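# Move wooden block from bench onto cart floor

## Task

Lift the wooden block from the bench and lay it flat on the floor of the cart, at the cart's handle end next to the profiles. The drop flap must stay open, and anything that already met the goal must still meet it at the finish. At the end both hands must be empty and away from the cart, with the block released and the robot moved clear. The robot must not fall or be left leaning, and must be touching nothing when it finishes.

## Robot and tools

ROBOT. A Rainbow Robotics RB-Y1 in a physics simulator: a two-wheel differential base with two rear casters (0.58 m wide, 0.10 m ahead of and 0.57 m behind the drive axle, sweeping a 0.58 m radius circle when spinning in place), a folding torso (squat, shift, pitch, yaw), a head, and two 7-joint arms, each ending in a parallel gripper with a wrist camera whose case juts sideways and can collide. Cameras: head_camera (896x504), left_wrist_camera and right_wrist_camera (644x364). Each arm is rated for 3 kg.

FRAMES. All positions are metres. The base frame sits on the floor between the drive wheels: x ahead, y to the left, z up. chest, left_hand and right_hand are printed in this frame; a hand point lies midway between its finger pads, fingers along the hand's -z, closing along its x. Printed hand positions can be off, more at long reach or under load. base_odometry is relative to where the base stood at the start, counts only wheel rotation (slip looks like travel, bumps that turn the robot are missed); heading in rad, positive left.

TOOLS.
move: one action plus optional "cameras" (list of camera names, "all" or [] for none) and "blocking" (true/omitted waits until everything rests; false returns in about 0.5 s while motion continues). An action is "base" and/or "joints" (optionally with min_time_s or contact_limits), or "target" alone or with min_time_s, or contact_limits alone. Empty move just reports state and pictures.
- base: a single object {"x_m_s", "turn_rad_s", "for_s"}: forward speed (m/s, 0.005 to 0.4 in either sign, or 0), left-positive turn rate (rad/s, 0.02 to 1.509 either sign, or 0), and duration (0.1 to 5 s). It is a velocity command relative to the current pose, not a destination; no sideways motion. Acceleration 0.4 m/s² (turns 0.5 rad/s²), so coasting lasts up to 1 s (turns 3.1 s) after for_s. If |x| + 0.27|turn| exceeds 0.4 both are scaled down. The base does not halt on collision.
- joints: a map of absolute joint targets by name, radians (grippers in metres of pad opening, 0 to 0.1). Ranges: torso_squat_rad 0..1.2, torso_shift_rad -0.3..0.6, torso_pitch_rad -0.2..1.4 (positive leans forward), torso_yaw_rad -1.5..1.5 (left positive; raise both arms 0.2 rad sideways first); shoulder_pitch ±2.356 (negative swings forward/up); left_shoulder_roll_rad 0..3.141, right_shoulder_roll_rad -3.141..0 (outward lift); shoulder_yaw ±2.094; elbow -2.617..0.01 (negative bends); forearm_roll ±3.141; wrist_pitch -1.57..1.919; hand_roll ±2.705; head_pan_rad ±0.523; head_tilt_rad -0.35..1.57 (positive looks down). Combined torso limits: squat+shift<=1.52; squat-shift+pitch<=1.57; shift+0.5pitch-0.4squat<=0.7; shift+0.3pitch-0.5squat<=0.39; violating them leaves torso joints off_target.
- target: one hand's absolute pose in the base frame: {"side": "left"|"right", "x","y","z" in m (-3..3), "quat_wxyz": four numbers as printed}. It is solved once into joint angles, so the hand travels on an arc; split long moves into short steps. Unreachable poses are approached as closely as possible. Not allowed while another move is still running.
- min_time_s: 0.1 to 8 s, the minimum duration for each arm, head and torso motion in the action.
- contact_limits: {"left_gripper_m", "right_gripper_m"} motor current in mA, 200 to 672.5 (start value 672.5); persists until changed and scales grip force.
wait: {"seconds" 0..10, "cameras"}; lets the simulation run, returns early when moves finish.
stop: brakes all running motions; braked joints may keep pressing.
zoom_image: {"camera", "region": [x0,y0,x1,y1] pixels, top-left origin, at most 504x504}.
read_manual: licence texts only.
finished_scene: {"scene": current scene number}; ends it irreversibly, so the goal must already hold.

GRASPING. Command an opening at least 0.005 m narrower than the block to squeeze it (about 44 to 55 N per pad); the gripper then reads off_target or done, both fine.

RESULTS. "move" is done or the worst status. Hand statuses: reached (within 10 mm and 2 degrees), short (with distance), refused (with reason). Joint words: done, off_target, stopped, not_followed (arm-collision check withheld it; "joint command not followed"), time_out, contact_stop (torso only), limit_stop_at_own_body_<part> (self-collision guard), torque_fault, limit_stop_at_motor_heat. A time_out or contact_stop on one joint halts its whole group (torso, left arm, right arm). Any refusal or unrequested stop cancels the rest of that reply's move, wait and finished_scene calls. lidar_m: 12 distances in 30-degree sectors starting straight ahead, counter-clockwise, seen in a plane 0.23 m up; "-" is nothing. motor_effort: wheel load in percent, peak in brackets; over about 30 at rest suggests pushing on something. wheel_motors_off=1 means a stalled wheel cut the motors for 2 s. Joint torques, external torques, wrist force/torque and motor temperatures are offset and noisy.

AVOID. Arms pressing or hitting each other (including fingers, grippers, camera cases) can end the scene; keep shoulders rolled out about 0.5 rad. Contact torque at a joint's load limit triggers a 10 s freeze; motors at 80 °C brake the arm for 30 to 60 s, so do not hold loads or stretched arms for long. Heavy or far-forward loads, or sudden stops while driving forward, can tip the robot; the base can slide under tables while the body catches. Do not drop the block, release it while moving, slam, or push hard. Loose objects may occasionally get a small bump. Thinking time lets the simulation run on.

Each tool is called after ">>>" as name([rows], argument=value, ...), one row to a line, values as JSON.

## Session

>>> move(joints={"head_tilt_rad":0.7,"head_pan_rad":0.5})

Scene clock: 1.00 s.
Joint torques (N m): left_arm=[-1.56 -0.75 0.68 -0.48 -0.13 -0.55 -0.13] | right_arm=[-3.64 -0.59 -0.78 -1.41 0.04 -0.56 0]
External joint torques (N m): left_arm=[-0.18 -0.9 0.67 0.08 -0.14 -0.13 -0.12] | right_arm=[-0.04 0.53 -0.73 0.22 -0.02 0.03 -0.02]
Motor temperatures (°C): left_arm=[30 28 31 35 34 32 37] | right_arm=[34 30 31 30 35 36 34]
Wrist force (N): left_arm=[-0.1 1.3 -7.8] | right_arm=[-2.6 0.9 -4.7]
Wrist torque (N m): left_arm=[-0.30 0.15 0.11] | right_arm=[-0.08 -0.10 -0.10]
Wrist force, peak (N): left_arm=[0.1 1.6 -7.9] | right_arm=[-2.9 0.8 -5.4]
move: done
base_odometry: x=+0.000 y=+0.000 heading=+0.000
lidar_m: 0.74 1.04 1.57 4.56 1.51 1.06 1.01 1.09 1.44 3.61 1.10 0.79
base_status: not commanded
joint_positions: torso_squat_rad=+0.350 torso_shift_rad=+0.000 torso_pitch_rad=+0.000 torso_yaw_rad=+0.000 left_shoulder_pitch_rad=+0.037 left_shoulder_roll_rad=+0.004 left_shoulder_yaw_rad=-0.043 left_elbow_rad=-0.196 left_forearm_roll_rad=-0.014 left_wrist_pitch_rad=+0.002 left_hand_roll_rad=+0.027 left_gripper_m=+0.099 right_shoulder_pitch_rad=-0.040 right_shoulder_roll_rad=-0.021 right_shoulder_yaw_rad=-0.018 right_elbow_rad=-0.235 right_forearm_roll_rad=+0.049 right_wrist_pitch_rad=-0.014 right_hand_roll_rad=+0.035 right_gripper_m=+0.099 head_pan_rad=+0.500 head_tilt_rad=+0.700
joint_status: all done
wheel_motors_off: 0
motor_effort: left_wheel=+0(1) right_wheel=+0(2)
chest: x=-0.2280 y=+0.0001 z=+1.2475 quat_wxyz=(+1.000, +0.000, +0.000, +0.000) (m; base frame)
left_hand: x=-0.1598 y=+0.2200 z=+0.5653 quat_wxyz=(+0.997, +0.000, -0.079, -0.009) (m; base frame)
right_hand: x=-0.0823 y=-0.2360 z=+0.5770 quat_wxyz=(+0.989, -0.016, -0.142, +0.041) (m; base frame)
pictures: head_camera, left_wrist_camera, right_wrist_camera
camera_calibration:
head_camera: T_world_to_cam=[[0.478026, -0.877781, -0.0314978, 0.143225], [-0.53863, -0.264626, -0.799906, 1.09862], [0.693807, 0.399341, -0.599298, 0.955485], [0, 0, 0, 1]] pos_world=[-0.139639, 0.034878, 1.45592]
left_wrist_camera: T_world_to_cam=[[0.988724, 0.00955725, 0.149443, 0.0708295], [-0.0605519, -0.88722, 0.457355, -0.0439141], [0.13696, -0.461247, -0.876637, 0.69141], [0, 0, 0, 1]] pos_world=[-0.167385, 0.279272, 0.615616]
right_wrist_camera: T_world_to_cam=[[-0.945892, -0.11441, -0.303643, 0.0691098], [-0.245093, 0.865166, 0.437513, -0.0414065], [0.212646, 0.488261, -0.846394, 0.69334], [0, 0, 0, 1]] pos_world=[-0.0922137, -0.2948, 0.62594]

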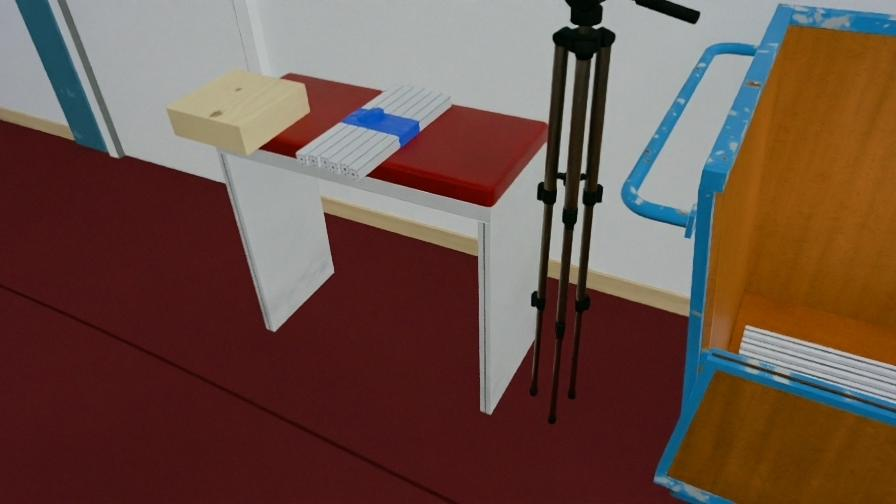

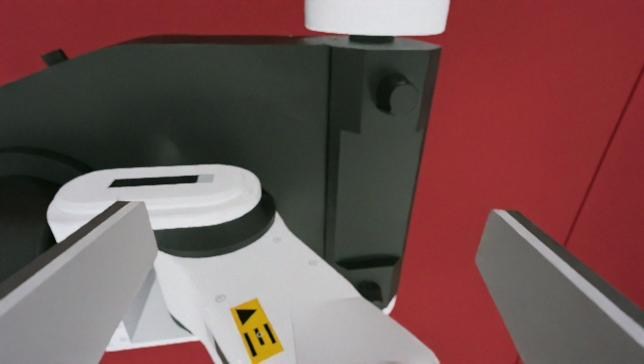

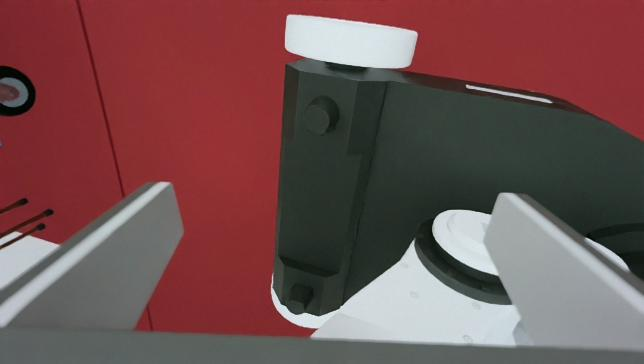

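>>> move(base={"turn_rad_s":0.8,"for_s":1.65}, joints={"torso_squat_rad":1.05,"torso_pitch_rad":0.3,"head_tilt_rad":0.6,"head_pan_rad":0,"right_gripper_m":0.1,"right_shoulder_pitch_rad":-0.3,"right_shoulder_roll_rad":-0.3,"right_elbow_rad":-1.8}, cameras=[])

>>> move(base={"x_m_s":0.4,"for_s":3.58}, joints={"right_shoulder_pitch_rad":-0.401,"right_shoulder_roll_rad":0.0,"right_shoulder_yaw_rad":0.328,"right_elbow_rad":-1.714,"right_forearm_roll_rad":1.299,"right_wrist_pitch_rad":0.714,"right_hand_roll_rad":-1.23}, cameras=[])

>>> move(base={"turn_rad_s":-0.8,"for_s":1.74}, cameras=["head_camera","right_wrist_camera"])

Scene clock: 10.43 s.
Joint torques (N m): left_arm=[5.53 -0.77 0.66 2.55 -0.06 -0.17 -0.02] | right_arm=[-10.66 -5.58 -3.32 -10.69 0.13 -1.83 -0.05]
External joint torques (N m): left_arm=[-1.25 -1.02 0.64 -0.11 -0.05 -0.34 -0.03] | right_arm=[0.12 -0.15 0 -0.88 -0.07 -0.07 -0.09]
Motor temperatures (°C): left_arm=[30 28 31 35 34 32 37] | right_arm=[34 30 31 30 35 36 34]
Wrist force (N): left_arm=[1.8 1.0 -7.8] | right_arm=[-6.5 3.3 2.6]
Wrist torque (N m): left_arm=[-0.23 0.21 0.07] | right_arm=[-0.29 -0.33 -0.13]
Wrist force, peak (N): left_arm=[1.2 1.7 -8.6] | right_arm=[-6.9 3.3 3.1]
move: done
base_odometry: x=+0.000 y=+0.000 heading=+1.333
lidar_m: 3.02 2.07 1.20 1.03 1.03 1.19 2.69 3.01 0.91 0.75 0.75 1.06
base_status: done (sent for 1.67 of 1.67 s)
joint_positions: torso_squat_rad=+1.050 torso_shift_rad=+0.000 torso_pitch_rad=+0.300 torso_yaw_rad=+0.000 left_shoulder_pitch_rad=+0.037 left_shoulder_roll_rad=+0.004 left_shoulder_yaw_rad=-0.043 left_elbow_rad=-0.196 left_forearm_roll_rad=-0.014 left_wrist_pitch_rad=+0.002 left_hand_roll_rad=+0.027 left_gripper_m=+0.099 right_shoulder_pitch_rad=-0.300 right_shoulder_roll_rad=-0.300 right_shoulder_yaw_rad=-0.018 right_elbow_rad=-1.800 right_forearm_roll_rad=+0.049 right_wrist_pitch_rad=-0.014 right_hand_roll_rad=+0.035 right_gripper_m=+0.099 head_pan_rad=+0.000 head_tilt_rad=+0.600
joint_status: all done
wheel_motors_off: 0
motor_effort: left_wheel=+2(33) right_wheel=+19(54)
chest: x=-0.1365 y=+0.0001 z=+0.9244 quat_wxyz=(+0.989, +0.000, +0.149, +0.000) (m; base frame)
left_hand: x=-0.2731 y=+0.2200 z=+0.2525 quat_wxyz=(+0.997, -0.002, +0.071, -0.009) (m; base frame)
right_hand: x=+0.3988 y=-0.2310 z=+0.8100 quat_wxyz=(+0.603, -0.087, -0.776, +0.163) (m; base frame)
pictures: none
No camera images: "cameras" was empty.

Scene clock: 15.40 s.
Joint torques (N m): left_arm=[6.5 -0.68 0.82 2.58 -0.08 -0.07 -0.02] | right_arm=[-12.56 2.83 -0.77 -10.34 0.94 -0.61 0.34]
External joint torques (N m): left_arm=[-0.28 -0.93 0.8 -0.08 -0.07 -0.24 -0.03] | right_arm=[-0.72 0.28 -0.76 -0.53 -0.3 0.03 0.29]
Motor temperatures (°C): left_arm=[30 28 31 35 34 32 37] | right_arm=[34 30 31 30 35 36 34]
Wrist force (N): left_arm=[2.5 1.3 -7.7] | right_arm=[-7.2 0.7 1.6]
Wrist torque (N m): left_arm=[-0.32 0.29 0.07] | right_arm=[-0.13 -0.40 -0.14]
Wrist force, peak (N): left_arm=[2.0 1.2 -8.7] | right_arm=[-7.4 3.0 1.2]
move: done
base_odometry: x=+0.336 y=+1.387 heading=+1.334
lidar_m: 2.34 2.81 1.62 1.39 1.38 1.63 3.88 1.36 0.99 0.57 1.16 1.35
base_status: done (sent for 3.57 of 3.57 s)
joint_positions: torso_squat_rad=+1.050 torso_shift_rad=+0.000 torso_pitch_rad=+0.300 torso_yaw_rad=+0.000 left_shoulder_pitch_rad=+0.037 left_shoulder_roll_rad=+0.004 left_shoulder_yaw_rad=-0.043 left_elbow_rad=-0.196 left_forearm_roll_rad=-0.014 left_wrist_pitch_rad=+0.002 left_hand_roll_rad=+0.027 left_gripper_m=+0.099 right_shoulder_pitch_rad=-0.401 right_shoulder_roll_rad=+0.000 right_shoulder_yaw_rad=+0.328 right_elbow_rad=-1.714 right_forearm_roll_rad=+1.299 right_wrist_pitch_rad=+0.714 right_hand_roll_rad=-1.230 right_gripper_m=+0.099 head_pan_rad=+0.000 head_tilt_rad=+0.600
joint_status: all done
wheel_motors_off: 0
motor_effort: left_wheel=+20(40) right_wheel=-18(52)
chest: x=-0.1365 y=+0.0001 z=+0.9244 quat_wxyz=(+0.989, +0.000, +0.149, +0.000) (m; base frame)
left_hand: x=-0.2730 y=+0.2200 z=+0.2525 quat_wxyz=(+0.997, -0.002, +0.071, -0.009) (m; base frame)
right_hand: x=+0.3901 y=-0.1347 z=+0.7548 quat_wxyz=(+0.702, -0.078, -0.703, -0.078) (m; base frame)
pictures: none
No camera images: "cameras" was empty.

Scene clock: 19.10 s.
Joint torques (N m): left_arm=[6.2 -0.86 0.75 2.65 0.02 -0.04 0.04] | right_arm=[-12.28 3.02 -0.72 -10.4 0.82 -0.6 0.43]
External joint torques (N m): left_arm=[-0.58 -1.11 0.73 -0.02 0.02 -0.21 0.03] | right_arm=[-0.43 0.47 -0.72 -0.59 -0.41 0.05 0.38]
Motor temperatures (°C): left_arm=[30 28 31 35 34 32 37] | right_arm=[34 30 31 30 35 36 34]
Wrist force (N): left_arm=[1.9 1.5 -7.1] | right_arm=[-7.0 0.6 1.6]
Wrist torque (N m): left_arm=[-0.30 0.22 0.08] | right_arm=[-0.10 -0.38 -0.12]
Wrist force, peak (N): left_arm=[1.7 1.8 -8.5] | right_arm=[-7.8 1.2 1.2]
move: done
base_odometry: x=+0.335 y=+1.386 heading=-0.052
lidar_m: 0.56 1.16 1.50 3.50 2.18 1.51 1.40 1.44 1.86 2.19 0.98 1.09
base_status: done (sent for 1.73 of 1.73 s)
joint_positions: torso_squat_rad=+1.050 torso_shift_rad=+0.000 torso_pitch_rad=+0.300 torso_yaw_rad=+0.000 left_shoulder_pitch_rad=+0.037 left_shoulder_roll_rad=+0.004 left_shoulder_yaw_rad=-0.043 left_elbow_rad=-0.196 left_forearm_roll_rad=-0.014 left_wrist_pitch_rad=+0.002 left_hand_roll_rad=+0.027 left_gripper_m=+0.099 right_shoulder_pitch_rad=-0.401 right_shoulder_roll_rad=+0.000 right_shoulder_yaw_rad=+0.328 right_elbow_rad=-1.714 right_forearm_roll_rad=+1.299 right_wrist_pitch_rad=+0.714 right_hand_roll_rad=-1.230 right_gripper_m=+0.099 head_pan_rad=+0.000 head_tilt_rad=+0.600
joint_status: not commanded
wheel_motors_off: 0
motor_effort: left_wheel=+22(44) right_wheel=-1(45)
chest: x=-0.1365 y=+0.0001 z=+0.9244 quat_wxyz=(+0.989, +0.000, +0.149, +0.000) (m; base frame)
left_hand: x=-0.2730 y=+0.2200 z=+0.2525 quat_wxyz=(+0.997, -0.002, +0.071, -0.009) (m; base frame)
right_hand: x=+0.3901 y=-0.1347 z=+0.7548 quat_wxyz=(+0.702, -0.078, -0.703, -0.078) (m; base frame)
pictures: head_camera, right_wrist_camera
camera_calibration:
head_camera: T_world_to_cam=[[-0.00752982, -0.999504, -0.0305719, 0.0325926], [-0.746573, 0.0259585, -0.664797, 0.746859], [0.665261, 0.0178183, -0.746399, 0.81041], [0, 0, 0, 1]] pos_world=[0.0186964, -0.00125113, 1.10239]
right_wrist_camera: T_world_to_cam=[[0.0212013, -0.0344099, -0.999183, 0.740074], [-0.306279, 0.951132, -0.0392539, 0.304316], [0.951706, 0.306861, 0.00962621, -0.265034], [0, 0, 0, 1]] pos_world=[0.329749, -0.18265, 0.753966]

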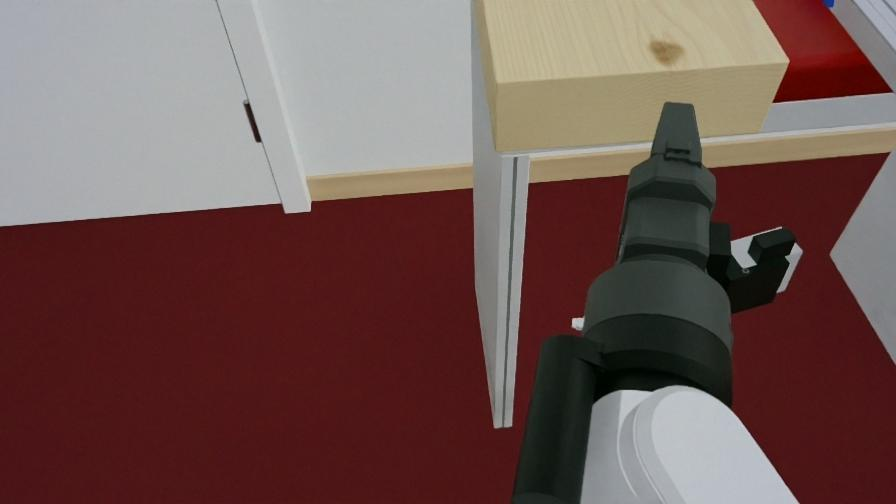

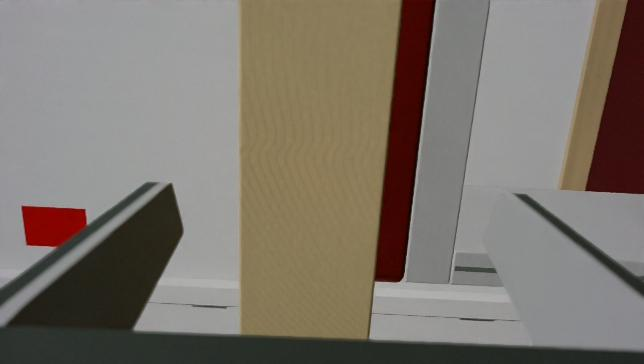

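>>> move(target={"side":"right","x":0.41,"y":-0.144,"z":0.763,"quat_wxyz":[0.7069,0.0177,-0.7069,0.0177]}, cameras=["right_wrist_camera"])

>>> move(target={"side":"right","x":0.491,"y":-0.144,"z":0.763,"quat_wxyz":[0.7069,0.0177,-0.7069,0.0177]}, min_time_s=1.5, cameras=["head_camera","right_wrist_camera"])

Scene clock: 23.57 s.
Joint torques (N m): left_arm=[5.99 -0.7 0.89 2.46 -0.04 -0.04 0.03] | right_arm=[-13.57 -1.15 -3.42 -10.87 1.24 -0.64 -0.11]
External joint torques (N m): left_arm=[-0.79 -0.95 0.87 -0.2 -0.04 -0.21 0.02] | right_arm=[-1.15 0.83 -0.23 -1.16 0.32 0.2 -0.16]
Motor temperatures (°C): left_arm=[30 28 31 35 34 32 37] | right_arm=[34 30 31 30 35 36 34]
Wrist force (N): left_arm=[1.7 1.8 -8.5] | right_arm=[-6.6 1.0 1.0]
Wrist torque (N m): left_arm=[-0.35 0.23 0.10] | right_arm=[-0.17 -0.32 -0.13]
Wrist force, peak (N): left_arm=[1.7 1.8 -8.5] | right_arm=[-8.7 1.1 2.1]
move: done
base_odometry: x=+0.335 y=+1.386 heading=-0.052
lidar_m: 0.54 1.15 1.53 3.49 2.18 1.53 1.39 1.44 1.85 2.18 0.97 1.07
base_status: not commanded
joint_positions: torso_squat_rad=+1.050 torso_shift_rad=+0.000 torso_pitch_rad=+0.300 torso_yaw_rad=+0.000 left_shoulder_pitch_rad=+0.037 left_shoulder_roll_rad=+0.004 left_shoulder_yaw_rad=-0.043 left_elbow_rad=-0.196 left_forearm_roll_rad=-0.014 left_wrist_pitch_rad=+0.002 left_hand_roll_rad=+0.027 left_gripper_m=+0.099 right_shoulder_pitch_rad=-0.424 right_shoulder_roll_rad=-0.273 right_shoulder_yaw_rad=+0.320 right_elbow_rad=-1.780 right_forearm_roll_rad=+0.885 right_wrist_pitch_rad=+0.503 right_hand_roll_rad=-1.117 right_gripper_m=+0.099 head_pan_rad=+0.000 head_tilt_rad=+0.600
joint_status: all done
wheel_motors_off: 0
motor_effort: left_wheel=+20(21) right_wheel=+2(2)
chest: x=-0.1365 y=+0.0000 z=+0.9244 quat_wxyz=(+0.989, +0.000, +0.149, +0.000) (m; base frame)
left_hand: x=-0.2730 y=+0.2200 z=+0.2525 quat_wxyz=(+0.997, -0.002, +0.071, -0.009) (m; base frame)
right_hand: x=+0.4098 y=-0.1439 z=+0.7624 quat_wxyz=(+0.706, +0.017, -0.708, +0.018) (m; base frame)
right_hand_status: reached (checked arc, planned for 0.6 s): 1 mm and 0.2 deg off.
pictures: right_wrist_camera
camera_calibration:
right_wrist_camera: T_world_to_cam=[[0.0310887, -0.0279935, -0.999125, 0.743707], [-0.548413, 0.835228, -0.0404659, 0.402866], [0.835629, 0.549191, 0.0106142, -0.199268], [0, 0, 0, 1]] pos_world=[0.364331, -0.20623, 0.761473]

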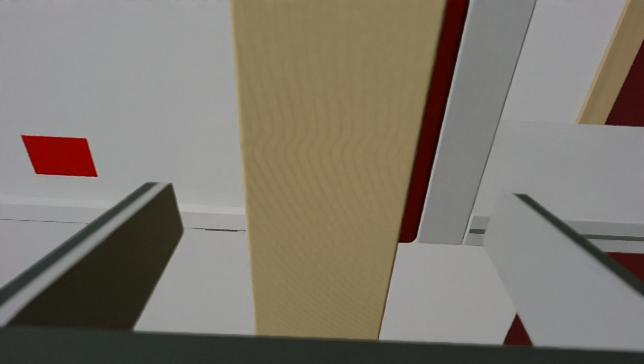

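Scene clock: 25.40 s.
Joint torques (N m): left_arm=[6.06 -0.65 0.49 2.61 -0.04 -0.01 -0.15] | right_arm=[-18.62 -1.22 -5.03 -9.71 0.91 -0.63 -0.23]
External joint torques (N m): left_arm=[-0.72 -0.91 0.46 -0.05 -0.04 -0.18 -0.15] | right_arm=[-1.46 2.33 -1.69 -0.06 0.14 0.03 -0.28]
Motor temperatures (°C): left_arm=[30 28 31 35 34 32 37] | right_arm=[34 30 31 30 35 36 34]
Wrist force (N): left_arm=[2.0 1.0 -7.6] | right_arm=[-7.0 0.6 0.8]
Wrist torque (N m): left_arm=[-0.23 0.27 0.05] | right_arm=[-0.11 -0.37 -0.12]
Wrist force, peak (N): left_arm=[2.0 1.8 -8.3] | right_arm=[-7.6 0.8 1.6]
move: done
base_odometry: x=+0.335 y=+1.386 heading=-0.052
lidar_m: 0.55 1.16 1.52 3.49 2.18 1.52 1.40 1.44 1.85 2.17 0.99 1.05
base_status: not commanded
joint_positions: torso_squat_rad=+1.050 torso_shift_rad=+0.000 torso_pitch_rad=+0.300 torso_yaw_rad=+0.000 left_shoulder_pitch_rad=+0.037 left_shoulder_roll_rad=+0.004 left_shoulder_yaw_rad=-0.043 left_elbow_rad=-0.196 left_forearm_roll_rad=-0.014 left_wrist_pitch_rad=+0.002 left_hand_roll_rad=+0.027 left_gripper_m=+0.099 right_shoulder_pitch_rad=-0.699 right_shoulder_roll_rad=-0.254 right_shoulder_yaw_rad=+0.244 right_elbow_rad=-1.403 right_forearm_roll_rad=+0.915 right_wrist_pitch_rad=+0.397 right_hand_roll_rad=-1.218 right_gripper_m=+0.099 head_pan_rad=+0.000 head_tilt_rad=+0.600
joint_status: all done
wheel_motors_off: 0
motor_effort: left_wheel=+20(21) right_wheel=+2(3)
chest: x=-0.1365 y=+0.0000 z=+0.9244 quat_wxyz=(+0.989, +0.000, +0.149, +0.000) (m; base frame)
left_hand: x=-0.2730 y=+0.2200 z=+0.2525 quat_wxyz=(+0.997, -0.002, +0.071, -0.009) (m; base frame)
right_hand: x=+0.4903 y=-0.1437 z=+0.7626 quat_wxyz=(+0.709, +0.018, -0.705, +0.019) (m; base frame)
right_hand_status: reached (checked arc, planned for 1.5 s): 1 mm and 0.3 deg off.
pictures: head_camera, right_wrist_camera
camera_calibration:
head_camera: T_world_to_cam=[[-0.00760343, -0.999502, -0.0306411, 0.0326705], [-0.74653, 0.0260606, -0.664841, 0.746907], [0.665308, 0.0178194, -0.746356, 0.810362], [0, 0, 0, 1]] pos_world=[0.0186963, -0.00125083, 1.10239]
right_wrist_camera: T_world_to_cam=[[0.0225315, -0.0287325, -0.999333, 0.745679], [-0.551037, 0.833687, -0.0363939, 0.444791], [0.834177, 0.551489, 0.00295152, -0.259789], [0, 0, 0, 1]] pos_world=[0.445005, -0.20612, 0.762136]

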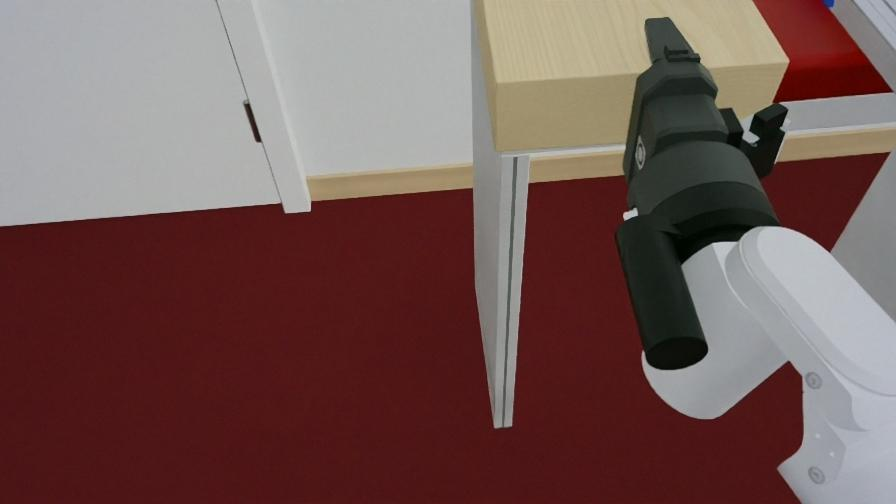

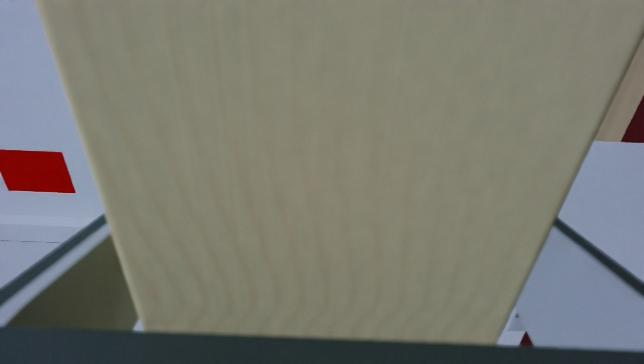

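>>> move(target={"side":"right","x":0.504,"y":-0.1435,"z":0.763,"quat_wxyz":[0.7069,0.0177,-0.7069,0.0177]}, cameras=[])

>>> move(joints={"right_gripper_m":0.03}, cameras=["right_wrist_camera"])

>>> move(joints={"torso_squat_rad":0.9}, min_time_s=1.2, cameras=["head_camera"])

Scene clock: 27.63 s.
Joint torques (N m): left_arm=[6.23 -0.79 0.53 2.65 -0.04 0 -0.03] | right_arm=[-18.42 -2.07 -4.51 -10.28 0.67 -0.45 0.05]
External joint torques (N m): left_arm=[-0.55 -1.04 0.5 -0.02 -0.04 -0.18 -0.03] | right_arm=[-0.48 1.67 -1.42 -0.58 -0.04 0.12 0]
Motor temperatures (°C): left_arm=[30 28 31 35 34 32 37] | right_arm=[34 30 31 30 35 36 34]
Wrist force (N): left_arm=[1.8 1.6 -7.6] | right_arm=[-7.0 1.0 1.3]
Wrist torque (N m): left_arm=[-0.32 0.25 0.08] | right_arm=[-0.19 -0.40 -0.15]
Wrist force, peak (N): left_arm=[1.5 1.4 -8.6] | right_arm=[-8.0 0.3 1.6]
move: done
base_odometry: x=+0.335 y=+1.386 heading=-0.052
lidar_m: 0.54 1.16 1.54 3.50 2.18 1.53 1.39 1.43 1.85 2.19 0.99 1.08
base_status: not commanded
joint_positions: torso_squat_rad=+1.050 torso_shift_rad=+0.000 torso_pitch_rad=+0.300 torso_yaw_rad=+0.000 left_shoulder_pitch_rad=+0.037 left_shoulder_roll_rad=+0.004 left_shoulder_yaw_rad=-0.043 left_elbow_rad=-0.196 left_forearm_roll_rad=-0.014 left_wrist_pitch_rad=+0.002 left_hand_roll_rad=+0.027 left_gripper_m=+0.099 right_shoulder_pitch_rad=-0.748 right_shoulder_roll_rad=-0.236 right_shoulder_yaw_rad=+0.216 right_elbow_rad=-1.321 right_forearm_roll_rad=+0.970 right_wrist_pitch_rad=+0.362 right_hand_roll_rad=-1.265 right_gripper_m=+0.099 head_pan_rad=+0.000 head_tilt_rad=+0.600
joint_status: all done
wheel_motors_off: 0
motor_effort: left_wheel=+20(21) right_wheel=+0(3)
chest: x=-0.1365 y=+0.0001 z=+0.9244 quat_wxyz=(+0.989, +0.000, +0.149, +0.000) (m; base frame)
left_hand: x=-0.2730 y=+0.2200 z=+0.2525 quat_wxyz=(+0.997, -0.002, +0.071, -0.009) (m; base frame)
right_hand: x=+0.5039 y=-0.1435 z=+0.7628 quat_wxyz=(+0.707, +0.018, -0.706, +0.018) (m; base frame)
right_hand_status: reached (checked arc, planned for 0.3 s): 0 mm and 0.1 deg off.
pictures: none
No camera images: "cameras" was empty.

Scene clock: 28.93 s.
Joint torques (N m): left_arm=[6.1 -0.87 0.82 2.62 -0.09 -0.12 -0.04] | right_arm=[-17.06 -1.94 -3.99 -7.55 0.25 -0.22 -0.06]
External joint torques (N m): left_arm=[-0.68 -1.12 0.79 -0.04 -0.09 -0.29 -0.04] | right_arm=[0.9 1.79 -0.9 2.15 -0.45 0.36 -0.11]
Motor temperatures (°C): left_arm=[30 28 31 35 34 32 37] | right_arm=[34 30 31 30 35 36 34]
Wrist force (N): left_arm=[1.2 1.7 -7.8] | right_arm=[0.0 -0.5 5.8]
Wrist torque (N m): left_arm=[-0.31 0.22 0.06] | right_arm=[-0.16 -0.89 -0.33]
Wrist force, peak (N): left_arm=[1.9 2.0 -8.1] | right_arm=[-7.4 0.7 1.5]
move: off_target
base_odometry: x=+0.335 y=+1.386 heading=-0.052
lidar_m: 0.54 1.16 1.52 3.51 2.17 1.52 1.40 1.43 1.86 2.19 0.98 1.07
base_status: not commanded
joint_positions: torso_squat_rad=+1.050 torso_shift_rad=+0.000 torso_pitch_rad=+0.300 torso_yaw_rad=+0.000 left_shoulder_pitch_rad=+0.037 left_shoulder_roll_rad=+0.004 left_shoulder_yaw_rad=-0.043 left_elbow_rad=-0.196 left_forearm_roll_rad=-0.014 left_wrist_pitch_rad=+0.002 left_hand_roll_rad=+0.027 left_gripper_m=+0.099 right_shoulder_pitch_rad=-0.749 right_shoulder_roll_rad=-0.236 right_shoulder_yaw_rad=+0.216 right_elbow_rad=-1.321 right_forearm_roll_rad=+0.970 right_wrist_pitch_rad=+0.362 right_hand_roll_rad=-1.265 right_gripper_m=+0.076 head_pan_rad=+0.000 head_tilt_rad=+0.600
joint_status: right_gripper_m off_target (ended at +0.076, target +0.030)
wheel_motors_off: 0
motor_effort: left_wheel=+20(21) right_wheel=+0(2)
chest: x=-0.1366 y=+0.0001 z=+0.9244 quat_wxyz=(+0.989, +0.000, +0.149, +0.000) (m; base frame)
left_hand: x=-0.2730 y=+0.2200 z=+0.2525 quat_wxyz=(+0.997, -0.002, +0.070, -0.009) (m; base frame)
right_hand: x=+0.5039 y=-0.1433 z=+0.7637 quat_wxyz=(+0.707, +0.018, -0.707, +0.018) (m; base frame)
pictures: right_wrist_camera
camera_calibration:
right_wrist_camera: T_world_to_cam=[[0.0278863, -0.0278976, -0.999222, 0.74374], [-0.54977, 0.834422, -0.0386395, 0.453189], [0.834851, 0.550419, 0.00793171, -0.275752], [0, 0, 0, 1]] pos_world=[0.458621, -0.205623, 0.762859]

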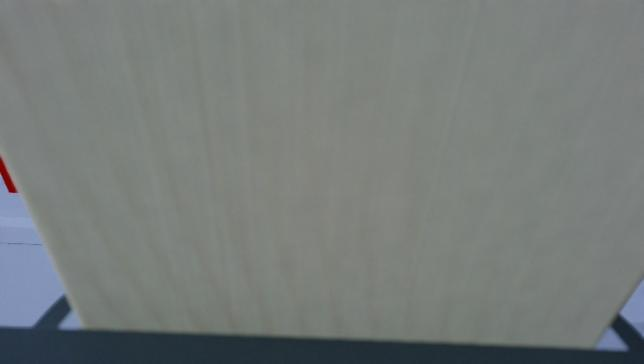

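Scene clock: 30.43 s.
Joint torques (N m): left_arm=[6.31 -0.65 0.55 2.61 -0.11 -0.03 -0.06] | right_arm=[-31.73 -3.41 -5.01 -22.54 2.43 -2.42 -0.15]
External joint torques (N m): left_arm=[-0.51 -0.91 0.52 -0.07 -0.11 -0.2 -0.07] | right_arm=[-13.85 0.31 -1.94 -12.84 1.72 -1.84 -0.2]
Motor temperatures (°C): left_arm=[30 28 31 35 34 32 37] | right_arm=[34 30 31 31 35 36 34]
Wrist force (N): left_arm=[2.0 0.7 -7.5] | right_arm=[-28.8 1.0 0.8]
Wrist torque (N m): left_arm=[-0.21 0.28 0.06] | right_arm=[-0.08 1.49 0.41]
Wrist force, peak (N): left_arm=[1.3 1.3 -8.4] | right_arm=[-31.0 1.3 0.5]
move: done
base_odometry: x=+0.335 y=+1.386 heading=-0.052
lidar_m: 0.54 1.15 1.51 3.49 2.19 1.49 1.40 1.44 1.85 2.17 0.99 1.07
base_status: not commanded
joint_positions: torso_squat_rad=+0.900 torso_shift_rad=+0.000 torso_pitch_rad=+0.301 torso_yaw_rad=+0.000 left_shoulder_pitch_rad=+0.037 left_shoulder_roll_rad=+0.004 left_shoulder_yaw_rad=-0.043 left_elbow_rad=-0.196 left_forearm_roll_rad=-0.014 left_wrist_pitch_rad=+0.002 left_hand_roll_rad=+0.027 left_gripper_m=+0.099 right_shoulder_pitch_rad=-0.745 right_shoulder_roll_rad=-0.235 right_shoulder_yaw_rad=+0.216 right_elbow_rad=-1.318 right_forearm_roll_rad=+0.970 right_wrist_pitch_rad=+0.362 right_hand_roll_rad=-1.265 right_gripper_m=+0.074 head_pan_rad=+0.000 head_tilt_rad=+0.600
joint_status: all done
wheel_motors_off: 0
motor_effort: left_wheel=+20(21) right_wheel=+1(2)
chest: x=-0.1360 y=+0.0000 z=+1.0112 quat_wxyz=(+0.989, +0.000, +0.150, +0.000) (m; base frame)
left_hand: x=-0.2733 y=+0.2200 z=+0.3394 quat_wxyz=(+0.997, -0.002, +0.071, -0.009) (m; base frame)
right_hand: x=+0.5036 y=-0.1445 z=+0.8454 quat_wxyz=(+0.710, +0.017, -0.704, +0.017) (m; base frame)
pictures: head_camera
camera_calibration:
head_camera: T_world_to_cam=[[-0.00757517, -0.9995, -0.0307068, 0.0354069], [-0.747332, 0.0260617, -0.663939, 0.803951], [0.664407, 0.0179187, -0.747156, 0.875503], [0, 0, 0, 1]] pos_world=[0.0193962, -0.00125107, 1.189]

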